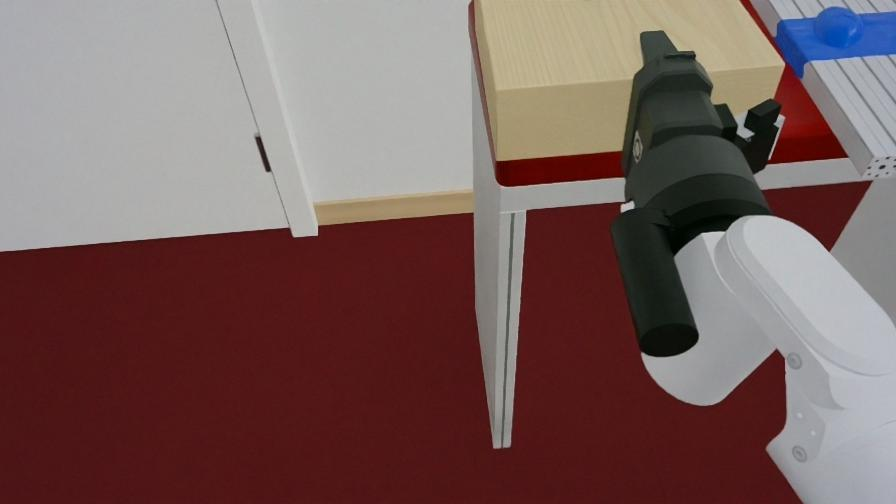

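>>> move(base={"x_m_s":-0.35,"for_s":1.71}, cameras=[])

>>> move(base={"turn_rad_s":-0.75,"for_s":1.935}, cameras=[])

>>> move(base={"x_m_s":0.35,"for_s":4.7}, joints={"torso_squat_rad":0.5,"torso_shift_rad":0.3,"torso_pitch_rad":1.0,"head_tilt_rad":0.0,"right_shoulder_pitch_rad":-0.516,"right_shoulder_roll_rad":-1.333,"right_shoulder_yaw_rad":0.149,"right_elbow_rad":-1.413,"right_forearm_roll_rad":0.249,"right_wrist_pitch_rad":-1.514,"right_hand_roll_rad":-0.876}, min_time_s=4.5, cameras=["head_camera"])

>>> move(base={"turn_rad_s":0.75,"for_s":2.07}, cameras=["head_camera"])

Scene clock: 45.20 s.
Joint torques (N m): left_arm=[5.78 -0.79 0.75 2.84 -0.05 0.04 0.02] | right_arm=[-33.35 -4.06 -5.6 -23.23 2.3 -2.66 -0.31]
External joint torques (N m): left_arm=[-1.04 -1.04 0.73 0.16 -0.05 -0.13 0.02] | right_arm=[-15.47 -0.35 -2.53 -13.53 1.6 -2.09 -0.36]
Motor temperatures (°C): left_arm=[30 28 31 35 34 32 37] | right_arm=[35 30 31 33 35 36 34]
Wrist force (N): left_arm=[2.2 1.2 -8.4] | right_arm=[-28.5 1.7 0.2]
Wrist torque (N m): left_arm=[-0.29 0.28 0.05] | right_arm=[-0.05 1.56 0.42]
Wrist force, peak (N): left_arm=[2.0 1.3 -8.6] | right_arm=[-30.2 0.2 -0.4]
move: done
base_odometry: x=-0.259 y=+1.418 heading=-0.053
lidar_m: 1.15 1.76 2.27 4.17 1.26 0.86 0.80 0.83 1.07 2.43 1.67 1.45
base_status: done (sent for 1.7 of 1.7 s)
joint_positions: torso_squat_rad=+0.900 torso_shift_rad=+0.000 torso_pitch_rad=+0.301 torso_yaw_rad=+0.000 left_shoulder_pitch_rad=+0.037 left_shoulder_roll_rad=+0.004 left_shoulder_yaw_rad=-0.043 left_elbow_rad=-0.196 left_forearm_roll_rad=-0.014 left_wrist_pitch_rad=+0.002 left_hand_roll_rad=+0.027 left_gripper_m=+0.099 right_shoulder_pitch_rad=-0.744 right_shoulder_roll_rad=-0.235 right_shoulder_yaw_rad=+0.216 right_elbow_rad=-1.318 right_forearm_roll_rad=+0.970 right_wrist_pitch_rad=+0.362 right_hand_roll_rad=-1.265 right_gripper_m=+0.074 head_pan_rad=+0.000 head_tilt_rad=+0.600
joint_status: not commanded
wheel_motors_off: 0
motor_effort: left_wheel=-11(33) right_wheel=+12(37)
chest: x=-0.1361 y=+0.0000 z=+1.0112 quat_wxyz=(+0.989, +0.000, +0.150, +0.000) (m; base frame)
left_hand: x=-0.2734 y=+0.2200 z=+0.3395 quat_wxyz=(+0.997, -0.002, +0.071, -0.009) (m; base frame)
right_hand: x=+0.5035 y=-0.1445 z=+0.8452 quat_wxyz=(+0.710, +0.017, -0.704, +0.017) (m; base frame)
pictures: none
No camera images: "cameras" was empty.

Scene clock: 48.97 s.
Joint torques (N m): left_arm=[5.45 -0.85 0.81 2.76 -0.07 -0.02 0.05] | right_arm=[-33.24 -4.65 -5.54 -23.1 2.43 -2.58 -0.29]
External joint torques (N m): left_arm=[-1.37 -1.11 0.79 0.08 -0.07 -0.2 0.04] | right_arm=[-15.37 -0.93 -2.47 -13.4 1.72 -2 -0.34]
Motor temperatures (°C): left_arm=[30 28 31 35 34 32 37] | right_arm=[35 30 31 33 35 36 34]
Wrist force (N): left_arm=[1.9 0.8 -8.4] | right_arm=[-28.4 1.5 0.3]
Wrist torque (N m): left_arm=[-0.26 0.28 0.10] | right_arm=[0.00 1.61 0.41]
Wrist force, peak (N): left_arm=[2.3 1.6 -8.5] | right_arm=[-29.8 1.5 0.3]
move: done
base_odometry: x=-0.259 y=+1.418 heading=-1.502
lidar_m: 3.48 1.67 1.44 1.15 1.82 2.58 2.90 1.12 0.84 0.81 0.82 1.19
base_status: done (sent for 1.93 of 1.93 s)
joint_positions: torso_squat_rad=+0.900 torso_shift_rad=+0.000 torso_pitch_rad=+0.301 torso_yaw_rad=+0.000 left_shoulder_pitch_rad=+0.037 left_shoulder_roll_rad=+0.004 left_shoulder_yaw_rad=-0.043 left_elbow_rad=-0.196 left_forearm_roll_rad=-0.014 left_wrist_pitch_rad=+0.002 left_hand_roll_rad=+0.027 left_gripper_m=+0.099 right_shoulder_pitch_rad=-0.744 right_shoulder_roll_rad=-0.235 right_shoulder_yaw_rad=+0.216 right_elbow_rad=-1.318 right_forearm_roll_rad=+0.970 right_wrist_pitch_rad=+0.362 right_hand_roll_rad=-1.265 right_gripper_m=+0.074 head_pan_rad=+0.000 head_tilt_rad=+0.600
joint_status: not commanded
wheel_motors_off: 0
motor_effort: left_wheel=+17(49) right_wheel=+2(45)
chest: x=-0.1361 y=+0.0000 z=+1.0112 quat_wxyz=(+0.989, +0.000, +0.150, +0.000) (m; base frame)
left_hand: x=-0.2734 y=+0.2200 z=+0.3395 quat_wxyz=(+0.997, -0.002, +0.071, -0.009) (m; base frame)
right_hand: x=+0.5035 y=-0.1445 z=+0.8452 quat_wxyz=(+0.710, +0.017, -0.704, +0.017) (m; base frame)
pictures: none
No camera images: "cameras" was empty.

Scene clock: 54.83 s.
Joint torques (N m): left_arm=[20.87 -0.89 0.86 8.9 -0.07 1.29 0.04] | right_arm=[-5.74 -15.65 -12.17 -8.07 -7.09 -5.86 -0.24]
External joint torques (N m): left_arm=[-1.46 -1.28 0.81 0.09 -0.05 -0.13 0] | right_arm=[-3.06 -0.7 -4.87 -5.79 -5.63 -4.62 -0.29]
Motor temperatures (°C): left_arm=[31 28 31 35 34 32 37] | right_arm=[35 30 32 33 36 37 34]
Wrist force (N): left_arm=[5.8 1.1 -6.0] | right_arm=[-28.0 1.0 -0.1]
Wrist torque (N m): left_arm=[-0.23 0.48 0.04] | right_arm=[-0.18 1.57 0.41]
Wrist force, peak (N): left_arm=[4.6 1.2 -7.6] | right_arm=[-29.9 3.6 -4.0]
move: done
base_odometry: x=-0.147 y=-0.224 heading=-1.502
lidar_m: 3.68 1.29 0.97 0.93 0.97 1.85 3.06 1.19 0.88 0.85 0.88 1.25
base_status: done (sent for 4.7 of 4.7 s)
joint_positions: torso_squat_rad=+0.500 torso_shift_rad=+0.300 torso_pitch_rad=+1.001 torso_yaw_rad=+0.000 left_shoulder_pitch_rad=+0.037 left_shoulder_roll_rad=+0.004 left_shoulder_yaw_rad=-0.043 left_elbow_rad=-0.196 left_forearm_roll_rad=-0.014 left_wrist_pitch_rad=+0.002 left_hand_roll_rad=+0.027 left_gripper_m=+0.099 right_shoulder_pitch_rad=-0.515 right_shoulder_roll_rad=-1.333 right_shoulder_yaw_rad=+0.150 right_elbow_rad=-1.412 right_forearm_roll_rad=+0.250 right_wrist_pitch_rad=-1.513 right_hand_roll_rad=-0.876 right_gripper_m=+0.074 head_pan_rad=+0.000 head_tilt_rad=+0.000
joint_status: all done
wheel_motors_off: 0
motor_effort: left_wheel=+1(51) right_wheel=-1(37)
chest: x=+0.2143 y=+0.0000 z=+1.0343 quat_wxyz=(+0.877, +0.000, +0.480, +0.000) (m; base frame)
left_hand: x=-0.3233 y=+0.2201 z=+0.6089 quat_wxyz=(+0.913, -0.004, +0.409, -0.007) (m; base frame)
right_hand: x=+0.4994 y=-0.2604 z=+0.7980 quat_wxyz=(+0.502, +0.500, -0.498, +0.500) (m; base frame)
pictures: head_camera
camera_calibration:
head_camera: T_world_to_cam=[[-0.0106771, -0.999497, -0.029859, 0.0367814], [-0.809718, 0.026163, -0.586236, 1.0299], [0.586722, 0.017918, -0.80959, 0.623314], [0, 0, 0, 1]] pos_world=[0.468606, -0.00135077, 1.10949]

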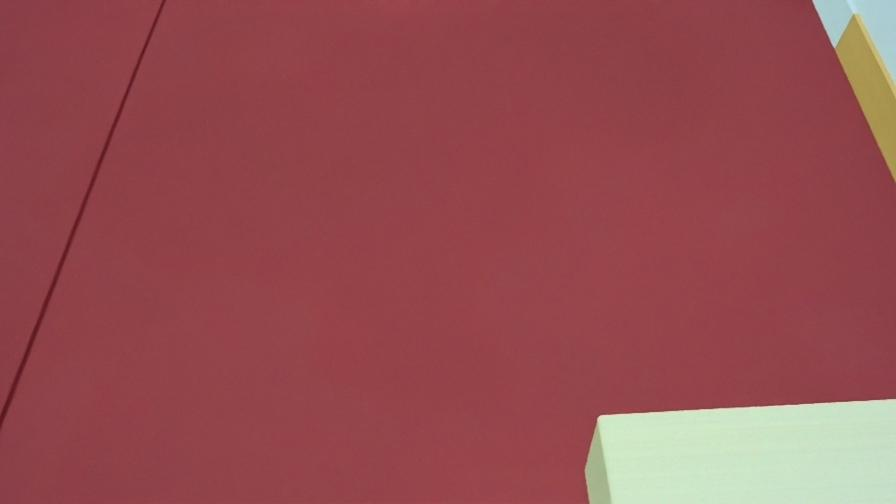

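Scene clock: 58.73 s.
Joint torques (N m): left_arm=[21.03 -0.66 0.68 8.84 -0.2 1.36 0.1] | right_arm=[-6.15 -16.18 -11.63 -7.65 -7.14 -6.09 -0.28]
External joint torques (N m): left_arm=[-1.3 -1.06 0.63 0.04 -0.18 -0.06 0.06] | right_arm=[-3.48 -1.23 -4.33 -5.38 -5.68 -4.85 -0.33]
Motor temperatures (°C): left_arm=[31 28 31 35 34 32 37] | right_arm=[35 30 32 33 36 37 34]
Wrist force (N): left_arm=[5.8 1.4 -5.3] | right_arm=[-28.4 0.4 -0.2]
Wrist torque (N m): left_arm=[-0.26 0.46 0.05] | right_arm=[-0.22 1.62 0.45]
Wrist force, peak (N): left_arm=[6.0 1.7 -6.6] | right_arm=[-29.4 0.2 -0.8]
move: done
base_odometry: x=-0.147 y=-0.224 heading=+0.047
lidar_m: 0.92 0.96 1.84 3.13 1.18 0.87 0.83 0.88 1.24 3.50 1.29 0.97
base_status: done (sent for 2.07 of 2.07 s)
joint_positions: torso_squat_rad=+0.500 torso_shift_rad=+0.300 torso_pitch_rad=+1.001 torso_yaw_rad=+0.000 left_shoulder_pitch_rad=+0.037 left_shoulder_roll_rad=+0.004 left_shoulder_yaw_rad=-0.043 left_elbow_rad=-0.196 left_forearm_roll_rad=-0.014 left_wrist_pitch_rad=+0.002 left_hand_roll_rad=+0.027 left_gripper_m=+0.099 right_shoulder_pitch_rad=-0.515 right_shoulder_roll_rad=-1.333 right_shoulder_yaw_rad=+0.150 right_elbow_rad=-1.412 right_forearm_roll_rad=+0.250 right_wrist_pitch_rad=-1.513 right_hand_roll_rad=-0.876 right_gripper_m=+0.074 head_pan_rad=+0.000 head_tilt_rad=+0.000
joint_status: not commanded
wheel_motors_off: 0
motor_effort: left_wheel=-6(34) right_wheel=+15(33)
chest: x=+0.2143 y=+0.0000 z=+1.0343 quat_wxyz=(+0.877, +0.000, +0.480, +0.000) (m; base frame)
left_hand: x=-0.3233 y=+0.2200 z=+0.6089 quat_wxyz=(+0.913, -0.004, +0.409, -0.007) (m; base frame)
right_hand: x=+0.4994 y=-0.2604 z=+0.7980 quat_wxyz=(+0.502, +0.500, -0.498, +0.500) (m; base frame)
pictures: head_camera
camera_calibration:
head_camera: T_world_to_cam=[[-0.0105379, -0.999498, -0.0298834, 0.0367428], [-0.80972, 0.0260646, -0.586238, 1.0299], [0.586722, 0.0180195, -0.809588, 0.623311], [0, 0, 0, 1]] pos_world=[0.468606, -0.00135132, 1.10949]

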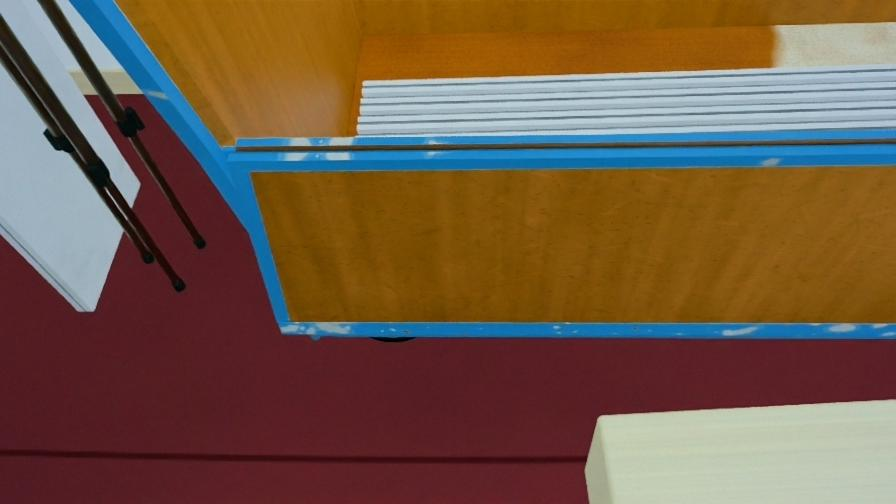

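>>> move(target={"side":"right","x":0.43,"y":-0.05,"z":0.80,"quat_wxyz":[0.5,0.5,-0.5,0.5]}, min_time_s=2, cameras=[])

>>> move(base={"x_m_s":0.3,"for_s":2.37}, joints={"head_tilt_rad":0.5}, cameras=["head_camera"])

Scene clock: 63.90 s.
Joint torques (N m): left_arm=[20.86 -0.64 0.89 8.85 -0.05 1.37 0.01] | right_arm=[-7.67 -2.31 -6.13 -18.2 -5.31 -5.51 -0.7]
External joint torques (N m): left_arm=[-1.47 -1.04 0.84 0.04 -0.03 -0.04 -0.03] | right_arm=[-5.45 5.9 -1.26 -10.76 -4.38 -4.36 -0.75]
Motor temperatures (°C): left_arm=[31 28 31 35 34 32 37] | right_arm=[35 30 32 33 36 37 34]
Wrist force (N): left_arm=[5.4 0.8 -6.1] | right_arm=[-29.0 1.3 -0.3]
Wrist torque (N m): left_arm=[-0.23 0.44 0.07] | right_arm=[-0.10 1.59 0.43]
Wrist force, peak (N): left_arm=[6.0 1.4 -6.6] | right_arm=[-29.9 -1.5 -0.6]
move: done
base_odometry: x=-0.147 y=-0.224 heading=+0.047
lidar_m: 0.92 0.97 1.85 3.12 1.17 0.87 0.84 0.90 1.23 3.51 1.31 0.96
base_status: not commanded
joint_positions: torso_squat_rad=+0.500 torso_shift_rad=+0.300 torso_pitch_rad=+1.001 torso_yaw_rad=+0.000 left_shoulder_pitch_rad=+0.037 left_shoulder_roll_rad=+0.004 left_shoulder_yaw_rad=-0.043 left_elbow_rad=-0.196 left_forearm_roll_rad=-0.014 left_wrist_pitch_rad=+0.002 left_hand_roll_rad=+0.027 left_gripper_m=+0.099 right_shoulder_pitch_rad=-0.559 right_shoulder_roll_rad=-1.167 right_shoulder_yaw_rad=+0.445 right_elbow_rad=-2.091 right_forearm_roll_rad=+0.487 right_wrist_pitch_rad=-0.730 right_hand_roll_rad=-0.929 right_gripper_m=+0.074 head_pan_rad=+0.000 head_tilt_rad=+0.000
joint_status: all done
wheel_motors_off: 0
motor_effort: left_wheel=-7(9) right_wheel=+14(16)
chest: x=+0.2143 y=+0.0000 z=+1.0343 quat_wxyz=(+0.877, +0.000, +0.480, +0.000) (m; base frame)
left_hand: x=-0.3233 y=+0.2200 z=+0.6089 quat_wxyz=(+0.913, -0.005, +0.409, -0.007) (m; base frame)
right_hand: x=+0.4301 y=-0.0508 z=+0.7983 quat_wxyz=(+0.502, +0.499, -0.499, +0.501) (m; base frame)
right_hand_status: reached (checked arc, planned for 2.0 s): 2 mm and 0.3 deg off.
pictures: none
No camera images: "cameras" was empty.

Scene clock: 67.33 s.
Joint torques (N m): left_arm=[20.94 -0.34 0.95 8.82 -0.07 1.23 -0.02] | right_arm=[-6.91 -2.24 -6.56 -18.23 -5.22 -5.56 -0.73]
External joint torques (N m): left_arm=[-1.39 -0.73 0.9 0.02 -0.06 -0.19 -0.06] | right_arm=[-4.69 5.97 -1.69 -10.78 -4.29 -4.4 -0.78]
Motor temperatures (°C): left_arm=[31 28 31 36 34 32 37] | right_arm=[35 30 32 33 36 37 34]
Wrist force (N): left_arm=[5.5 1.2 -6.0] | right_arm=[-29.0 0.9 -0.1]
Wrist torque (N m): left_arm=[-0.28 0.42 0.06] | right_arm=[-0.13 1.56 0.40]
Wrist force, peak (N): left_arm=[5.8 1.2 -6.7] | right_arm=[-29.6 1.9 -0.1]
move: done
base_odometry: x=+0.563 y=-0.190 heading=+0.047
lidar_m: 0.21 0.23 0.33 4.22 2.17 1.60 1.55 1.63 2.26 0.83 0.32 0.23
base_status: done (sent for 2.37 of 2.37 s)
joint_positions: torso_squat_rad=+0.500 torso_shift_rad=+0.300 torso_pitch_rad=+1.001 torso_yaw_rad=+0.000 left_shoulder_pitch_rad=+0.037 left_shoulder_roll_rad=+0.004 left_shoulder_yaw_rad=-0.043 left_elbow_rad=-0.196 left_forearm_roll_rad=-0.014 left_wrist_pitch_rad=+0.002 left_hand_roll_rad=+0.027 left_gripper_m=+0.099 right_shoulder_pitch_rad=-0.559 right_shoulder_roll_rad=-1.167 right_shoulder_yaw_rad=+0.445 right_elbow_rad=-2.091 right_forearm_roll_rad=+0.487 right_wrist_pitch_rad=-0.730 right_hand_roll_rad=-0.929 right_gripper_m=+0.074 head_pan_rad=+0.000 head_tilt_rad=+0.500
joint_status: all done
wheel_motors_off: 0
motor_effort: left_wheel=-3(22) right_wheel=+2(45)
chest: x=+0.2143 y=+0.0000 z=+1.0343 quat_wxyz=(+0.877, +0.000, +0.480, +0.000) (m; base frame)
left_hand: x=-0.3233 y=+0.2200 z=+0.6088 quat_wxyz=(+0.913, -0.005, +0.409, -0.007) (m; base frame)
right_hand: x=+0.4301 y=-0.0508 z=+0.7984 quat_wxyz=(+0.502, +0.499, -0.499, +0.501) (m; base frame)
pictures: head_camera
camera_calibration:
head_camera: T_world_to_cam=[[-0.0235828, -0.9995, -0.0210789, 0.0321031], [-0.991621, 0.0260652, -0.126521, 0.585073], [0.127007, 0.0179186, -0.99174, 1.00946], [0, 0, 0, 1]] pos_world=[0.45272, -0.00125106, 1.07582]

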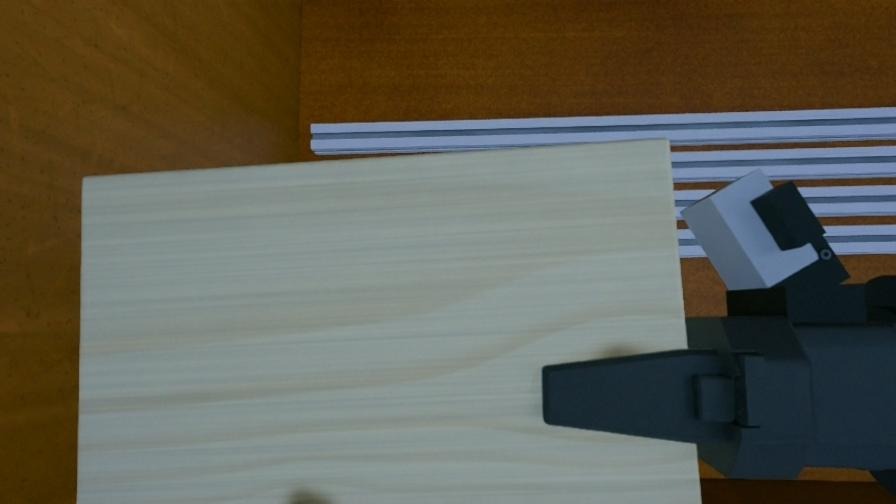

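>>> move(target={"side":"right","x":0.41,"y":-0.05,"z":0.69,"quat_wxyz":[0.5076,0.4922,-0.5076,0.4922]}, cameras=[])

>>> move(target={"side":"right","x":0.41,"y":-0.05,"z":0.59,"quat_wxyz":[0.5076,0.4922,-0.5076,0.4922]}, cameras=["head_camera"])

>>> move(joints={"torso_squat_rad":0.75,"torso_shift_rad":0.4,"head_tilt_rad":0.65}, min_time_s=1.2, cameras=["head_camera"])

Scene clock: 73.10 s.
Joint torques (N m): left_arm=[20.96 -0.26 0.83 8.85 -0.03 1.37 0.05] | right_arm=[-5.36 -2.82 -4.86 -17.05 -4.9 -6.98 -0.82]
External joint torques (N m): left_arm=[-1.37 -0.65 0.78 0.05 -0.02 -0.05 0.01] | right_arm=[-4.18 4.09 -1.51 -10.22 -3.98 -5.72 -0.87]
Motor temperatures (°C): left_arm=[31 28 31 36 34 32 37] | right_arm=[35 30 32 33 36 37 34]
Wrist force (N): left_arm=[5.7 0.8 -6.1] | right_arm=[-28.7 -0.9 -0.5]
Wrist torque (N m): left_arm=[-0.25 0.46 0.02] | right_arm=[-0.35 1.50 0.46]
Wrist force, peak (N): left_arm=[6.4 1.6 -6.4] | right_arm=[-33.8 -1.0 1.2]
move: done
base_odometry: x=+0.563 y=-0.190 heading=+0.047
lidar_m: 0.21 0.23 0.31 4.23 2.17 1.61 1.55 1.62 2.26 0.83 0.32 0.23
base_status: not commanded
joint_positions: torso_squat_rad=+0.500 torso_shift_rad=+0.300 torso_pitch_rad=+1.001 torso_yaw_rad=+0.000 left_shoulder_pitch_rad=+0.037 left_shoulder_roll_rad=+0.004 left_shoulder_yaw_rad=-0.043 left_elbow_rad=-0.196 left_forearm_roll_rad=-0.014 left_wrist_pitch_rad=+0.002 left_hand_roll_rad=+0.027 left_gripper_m=+0.099 right_shoulder_pitch_rad=-0.634 right_shoulder_roll_rad=-0.908 right_shoulder_yaw_rad=+0.575 right_elbow_rad=-1.636 right_forearm_roll_rad=+0.536 right_wrist_pitch_rad=-0.935 right_hand_roll_rad=-0.706 right_gripper_m=+0.074 head_pan_rad=+0.000 head_tilt_rad=+0.500
joint_status: all done
wheel_motors_off: 0
motor_effort: left_wheel=-3(4) right_wheel=+3(5)
chest: x=+0.2142 y=+0.0001 z=+1.0343 quat_wxyz=(+0.877, +0.000, +0.480, +0.000) (m; base frame)
left_hand: x=-0.3233 y=+0.2200 z=+0.6088 quat_wxyz=(+0.913, -0.005, +0.409, -0.007) (m; base frame)
right_hand: x=+0.4094 y=-0.0508 z=+0.6890 quat_wxyz=(+0.511, +0.490, -0.505, +0.493) (m; base frame)
right_hand_status: reached (checked arc, planned for 0.8 s): 1 mm and 0.6 deg off.
pictures: none
No camera images: "cameras" was empty.

Scene clock: 74.70 s.
Joint torques (N m): left_arm=[20.36 -0.34 0.85 8.68 -0.08 1.28 0.02] | right_arm=[5.47 4.88 9.09 -11.16 1.37 -12.01 -1.78]
External joint torques (N m): left_arm=[-1.96 -0.73 0.8 -0.12 -0.06 -0.13 -0.02] | right_arm=[8.41 10.26 11.28 -6.7 2.17 -10.32 -1.84]
Motor temperatures (°C): left_arm=[31 28 31 36 34 32 37] | right_arm=[34 30 32 33 36 38 34]
Wrist force (N): left_arm=[5.7 1.1 -5.4] | right_arm=[-29.5 -27.3 -1.3]
Wrist torque (N m): left_arm=[-0.23 0.46 0.11] | right_arm=[-1.32 1.89 1.79]
Wrist force, peak (N): left_arm=[5.8 1.4 -6.8] | right_arm=[-44.5 -24.8 -6.6]
move: done
base_odometry: x=+0.563 y=-0.190 heading=+0.047
lidar_m: 0.21 0.23 0.32 4.22 2.17 1.60 1.55 1.64 2.26 0.83 0.31 0.23
base_status: not commanded
joint_positions: torso_squat_rad=+0.500 torso_shift_rad=+0.300 torso_pitch_rad=+1.001 torso_yaw_rad=+0.000 left_shoulder_pitch_rad=+0.037 left_shoulder_roll_rad=+0.004 left_shoulder_yaw_rad=-0.043 left_elbow_rad=-0.196 left_forearm_roll_rad=-0.014 left_wrist_pitch_rad=+0.002 left_hand_roll_rad=+0.027 left_gripper_m=+0.099 right_shoulder_pitch_rad=-0.877 right_shoulder_roll_rad=-0.628 right_shoulder_yaw_rad=+0.635 right_elbow_rad=-0.912 right_forearm_roll_rad=+0.546 right_wrist_pitch_rad=-1.268 right_hand_roll_rad=-0.488 right_gripper_m=+0.079 head_pan_rad=+0.000 head_tilt_rad=+0.500
joint_status: all done
wheel_motors_off: 0
motor_effort: left_wheel=-10(16) right_wheel=-5(8)
chest: x=+0.2143 y=+0.0001 z=+1.0344 quat_wxyz=(+0.877, +0.000, +0.480, +0.000) (m; base frame)
left_hand: x=-0.3233 y=+0.2200 z=+0.6088 quat_wxyz=(+0.913, -0.005, +0.409, -0.007) (m; base frame)
right_hand: x=+0.4126 y=-0.0514 z=+0.5897 quat_wxyz=(+0.510, +0.488, -0.508, +0.494) (m; base frame)
right_hand_status: reached (checked arc, planned for 1.1 s): 3 mm and 0.6 deg off.
pictures: head_camera
camera_calibration:
head_camera: T_world_to_cam=[[-0.0236001, -0.999503, -0.0208864, 0.0319063], [-0.991583, 0.0260633, -0.126822, 0.585391], [0.127303, 0.0177176, -0.991706, 1.00938], [0, 0, 0, 1]] pos_world=[0.452719, -0.00125056, 1.07592]

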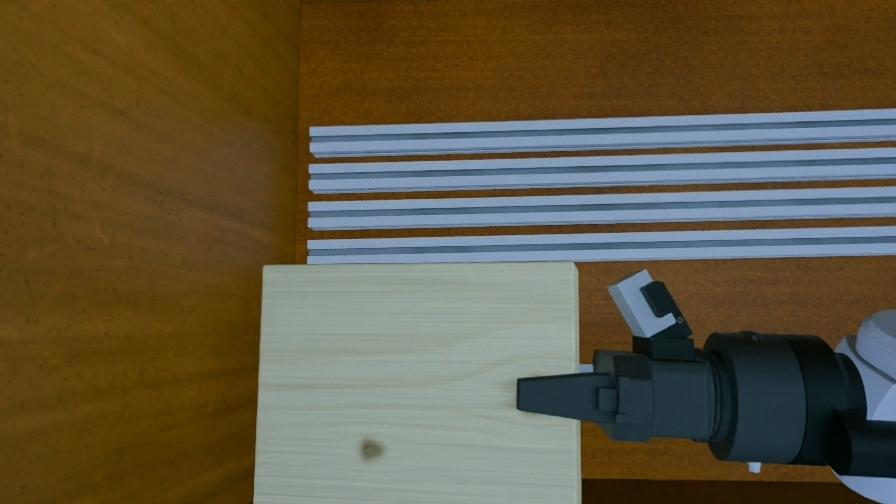

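Scene clock: 76.30 s.
Joint torques (N m): left_arm=[20.44 -0.42 0.79 8.68 -0.07 1.22 0.03] | right_arm=[-5.57 1.86 -2.19 -12.3 -4.31 -8.34 -0.72]
External joint torques (N m): left_arm=[-1.89 -0.8 0.74 -0.13 -0.05 -0.2 -0.01] | right_arm=[-2.72 7.19 -0.04 -7.86 -3.51 -6.64 -0.77]
Motor temperatures (°C): left_arm=[31 28 31 36 34 32 37] | right_arm=[34 30 32 33 36 38 34]
Wrist force (N): left_arm=[5.6 1.1 -6.1] | right_arm=[-28.4 -0.1 0.4]
Wrist torque (N m): left_arm=[-0.24 0.45 0.08] | right_arm=[-0.07 1.73 0.49]
Wrist force, peak (N): left_arm=[6.0 1.3 -6.7] | right_arm=[-28.8 -26.2 -1.4]
move: done
base_odometry: x=+0.563 y=-0.190 heading=+0.047
lidar_m: 0.21 0.23 0.32 4.23 2.17 1.59 1.55 1.64 2.28 0.83 0.31 0.22
base_status: not commanded
joint_positions: torso_squat_rad=+0.750 torso_shift_rad=+0.400 torso_pitch_rad=+1.001 torso_yaw_rad=+0.000 left_shoulder_pitch_rad=+0.037 left_shoulder_roll_rad=+0.004 left_shoulder_yaw_rad=-0.043 left_elbow_rad=-0.196 left_forearm_roll_rad=-0.014 left_wrist_pitch_rad=+0.002 left_hand_roll_rad=+0.027 left_gripper_m=+0.099 right_shoulder_pitch_rad=-0.875 right_shoulder_roll_rad=-0.627 right_shoulder_yaw_rad=+0.638 right_elbow_rad=-0.911 right_forearm_roll_rad=+0.547 right_wrist_pitch_rad=-1.268 right_hand_roll_rad=-0.488 right_gripper_m=+0.079 head_pan_rad=+0.000 head_tilt_rad=+0.650
joint_status: all done
wheel_motors_off: 0
motor_effort: left_wheel=-3(10) right_wheel=+4(4)
chest: x=+0.2321 y=+0.0001 z=+0.9192 quat_wxyz=(+0.877, +0.000, +0.480, +0.000) (m; base frame)
left_hand: x=-0.3055 y=+0.2200 z=+0.4937 quat_wxyz=(+0.913, -0.005, +0.409, -0.007) (m; base frame)
right_hand: x=+0.4277 y=-0.0513 z=+0.4739 quat_wxyz=(+0.510, +0.490, -0.506, +0.494) (m; base frame)
pictures: head_camera
camera_calibration:
head_camera: T_world_to_cam=[[-0.0264582, -0.999503, -0.0171192, 0.0273017], [-0.999395, 0.0260611, 0.0230161, 0.440601], [-0.0225585, 0.0177178, -0.999589, 0.962655], [0, 0, 0, 1]] pos_world=[0.462773, -0.00125057, 0.952586]

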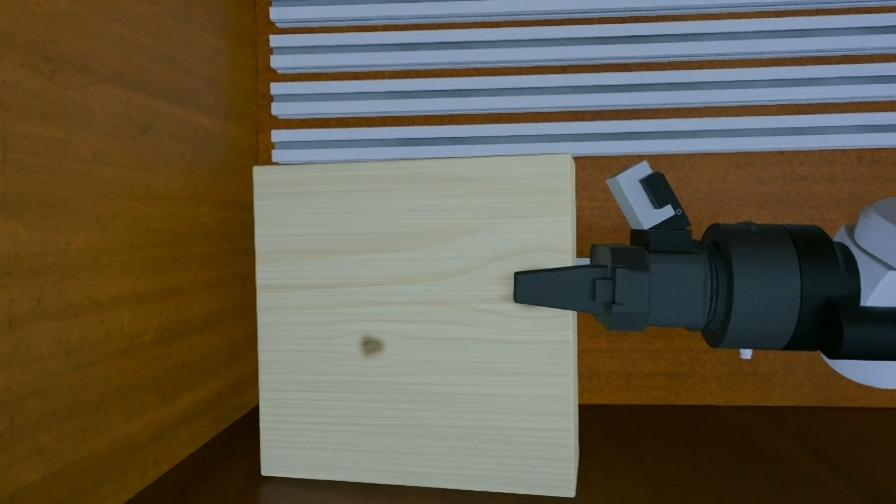

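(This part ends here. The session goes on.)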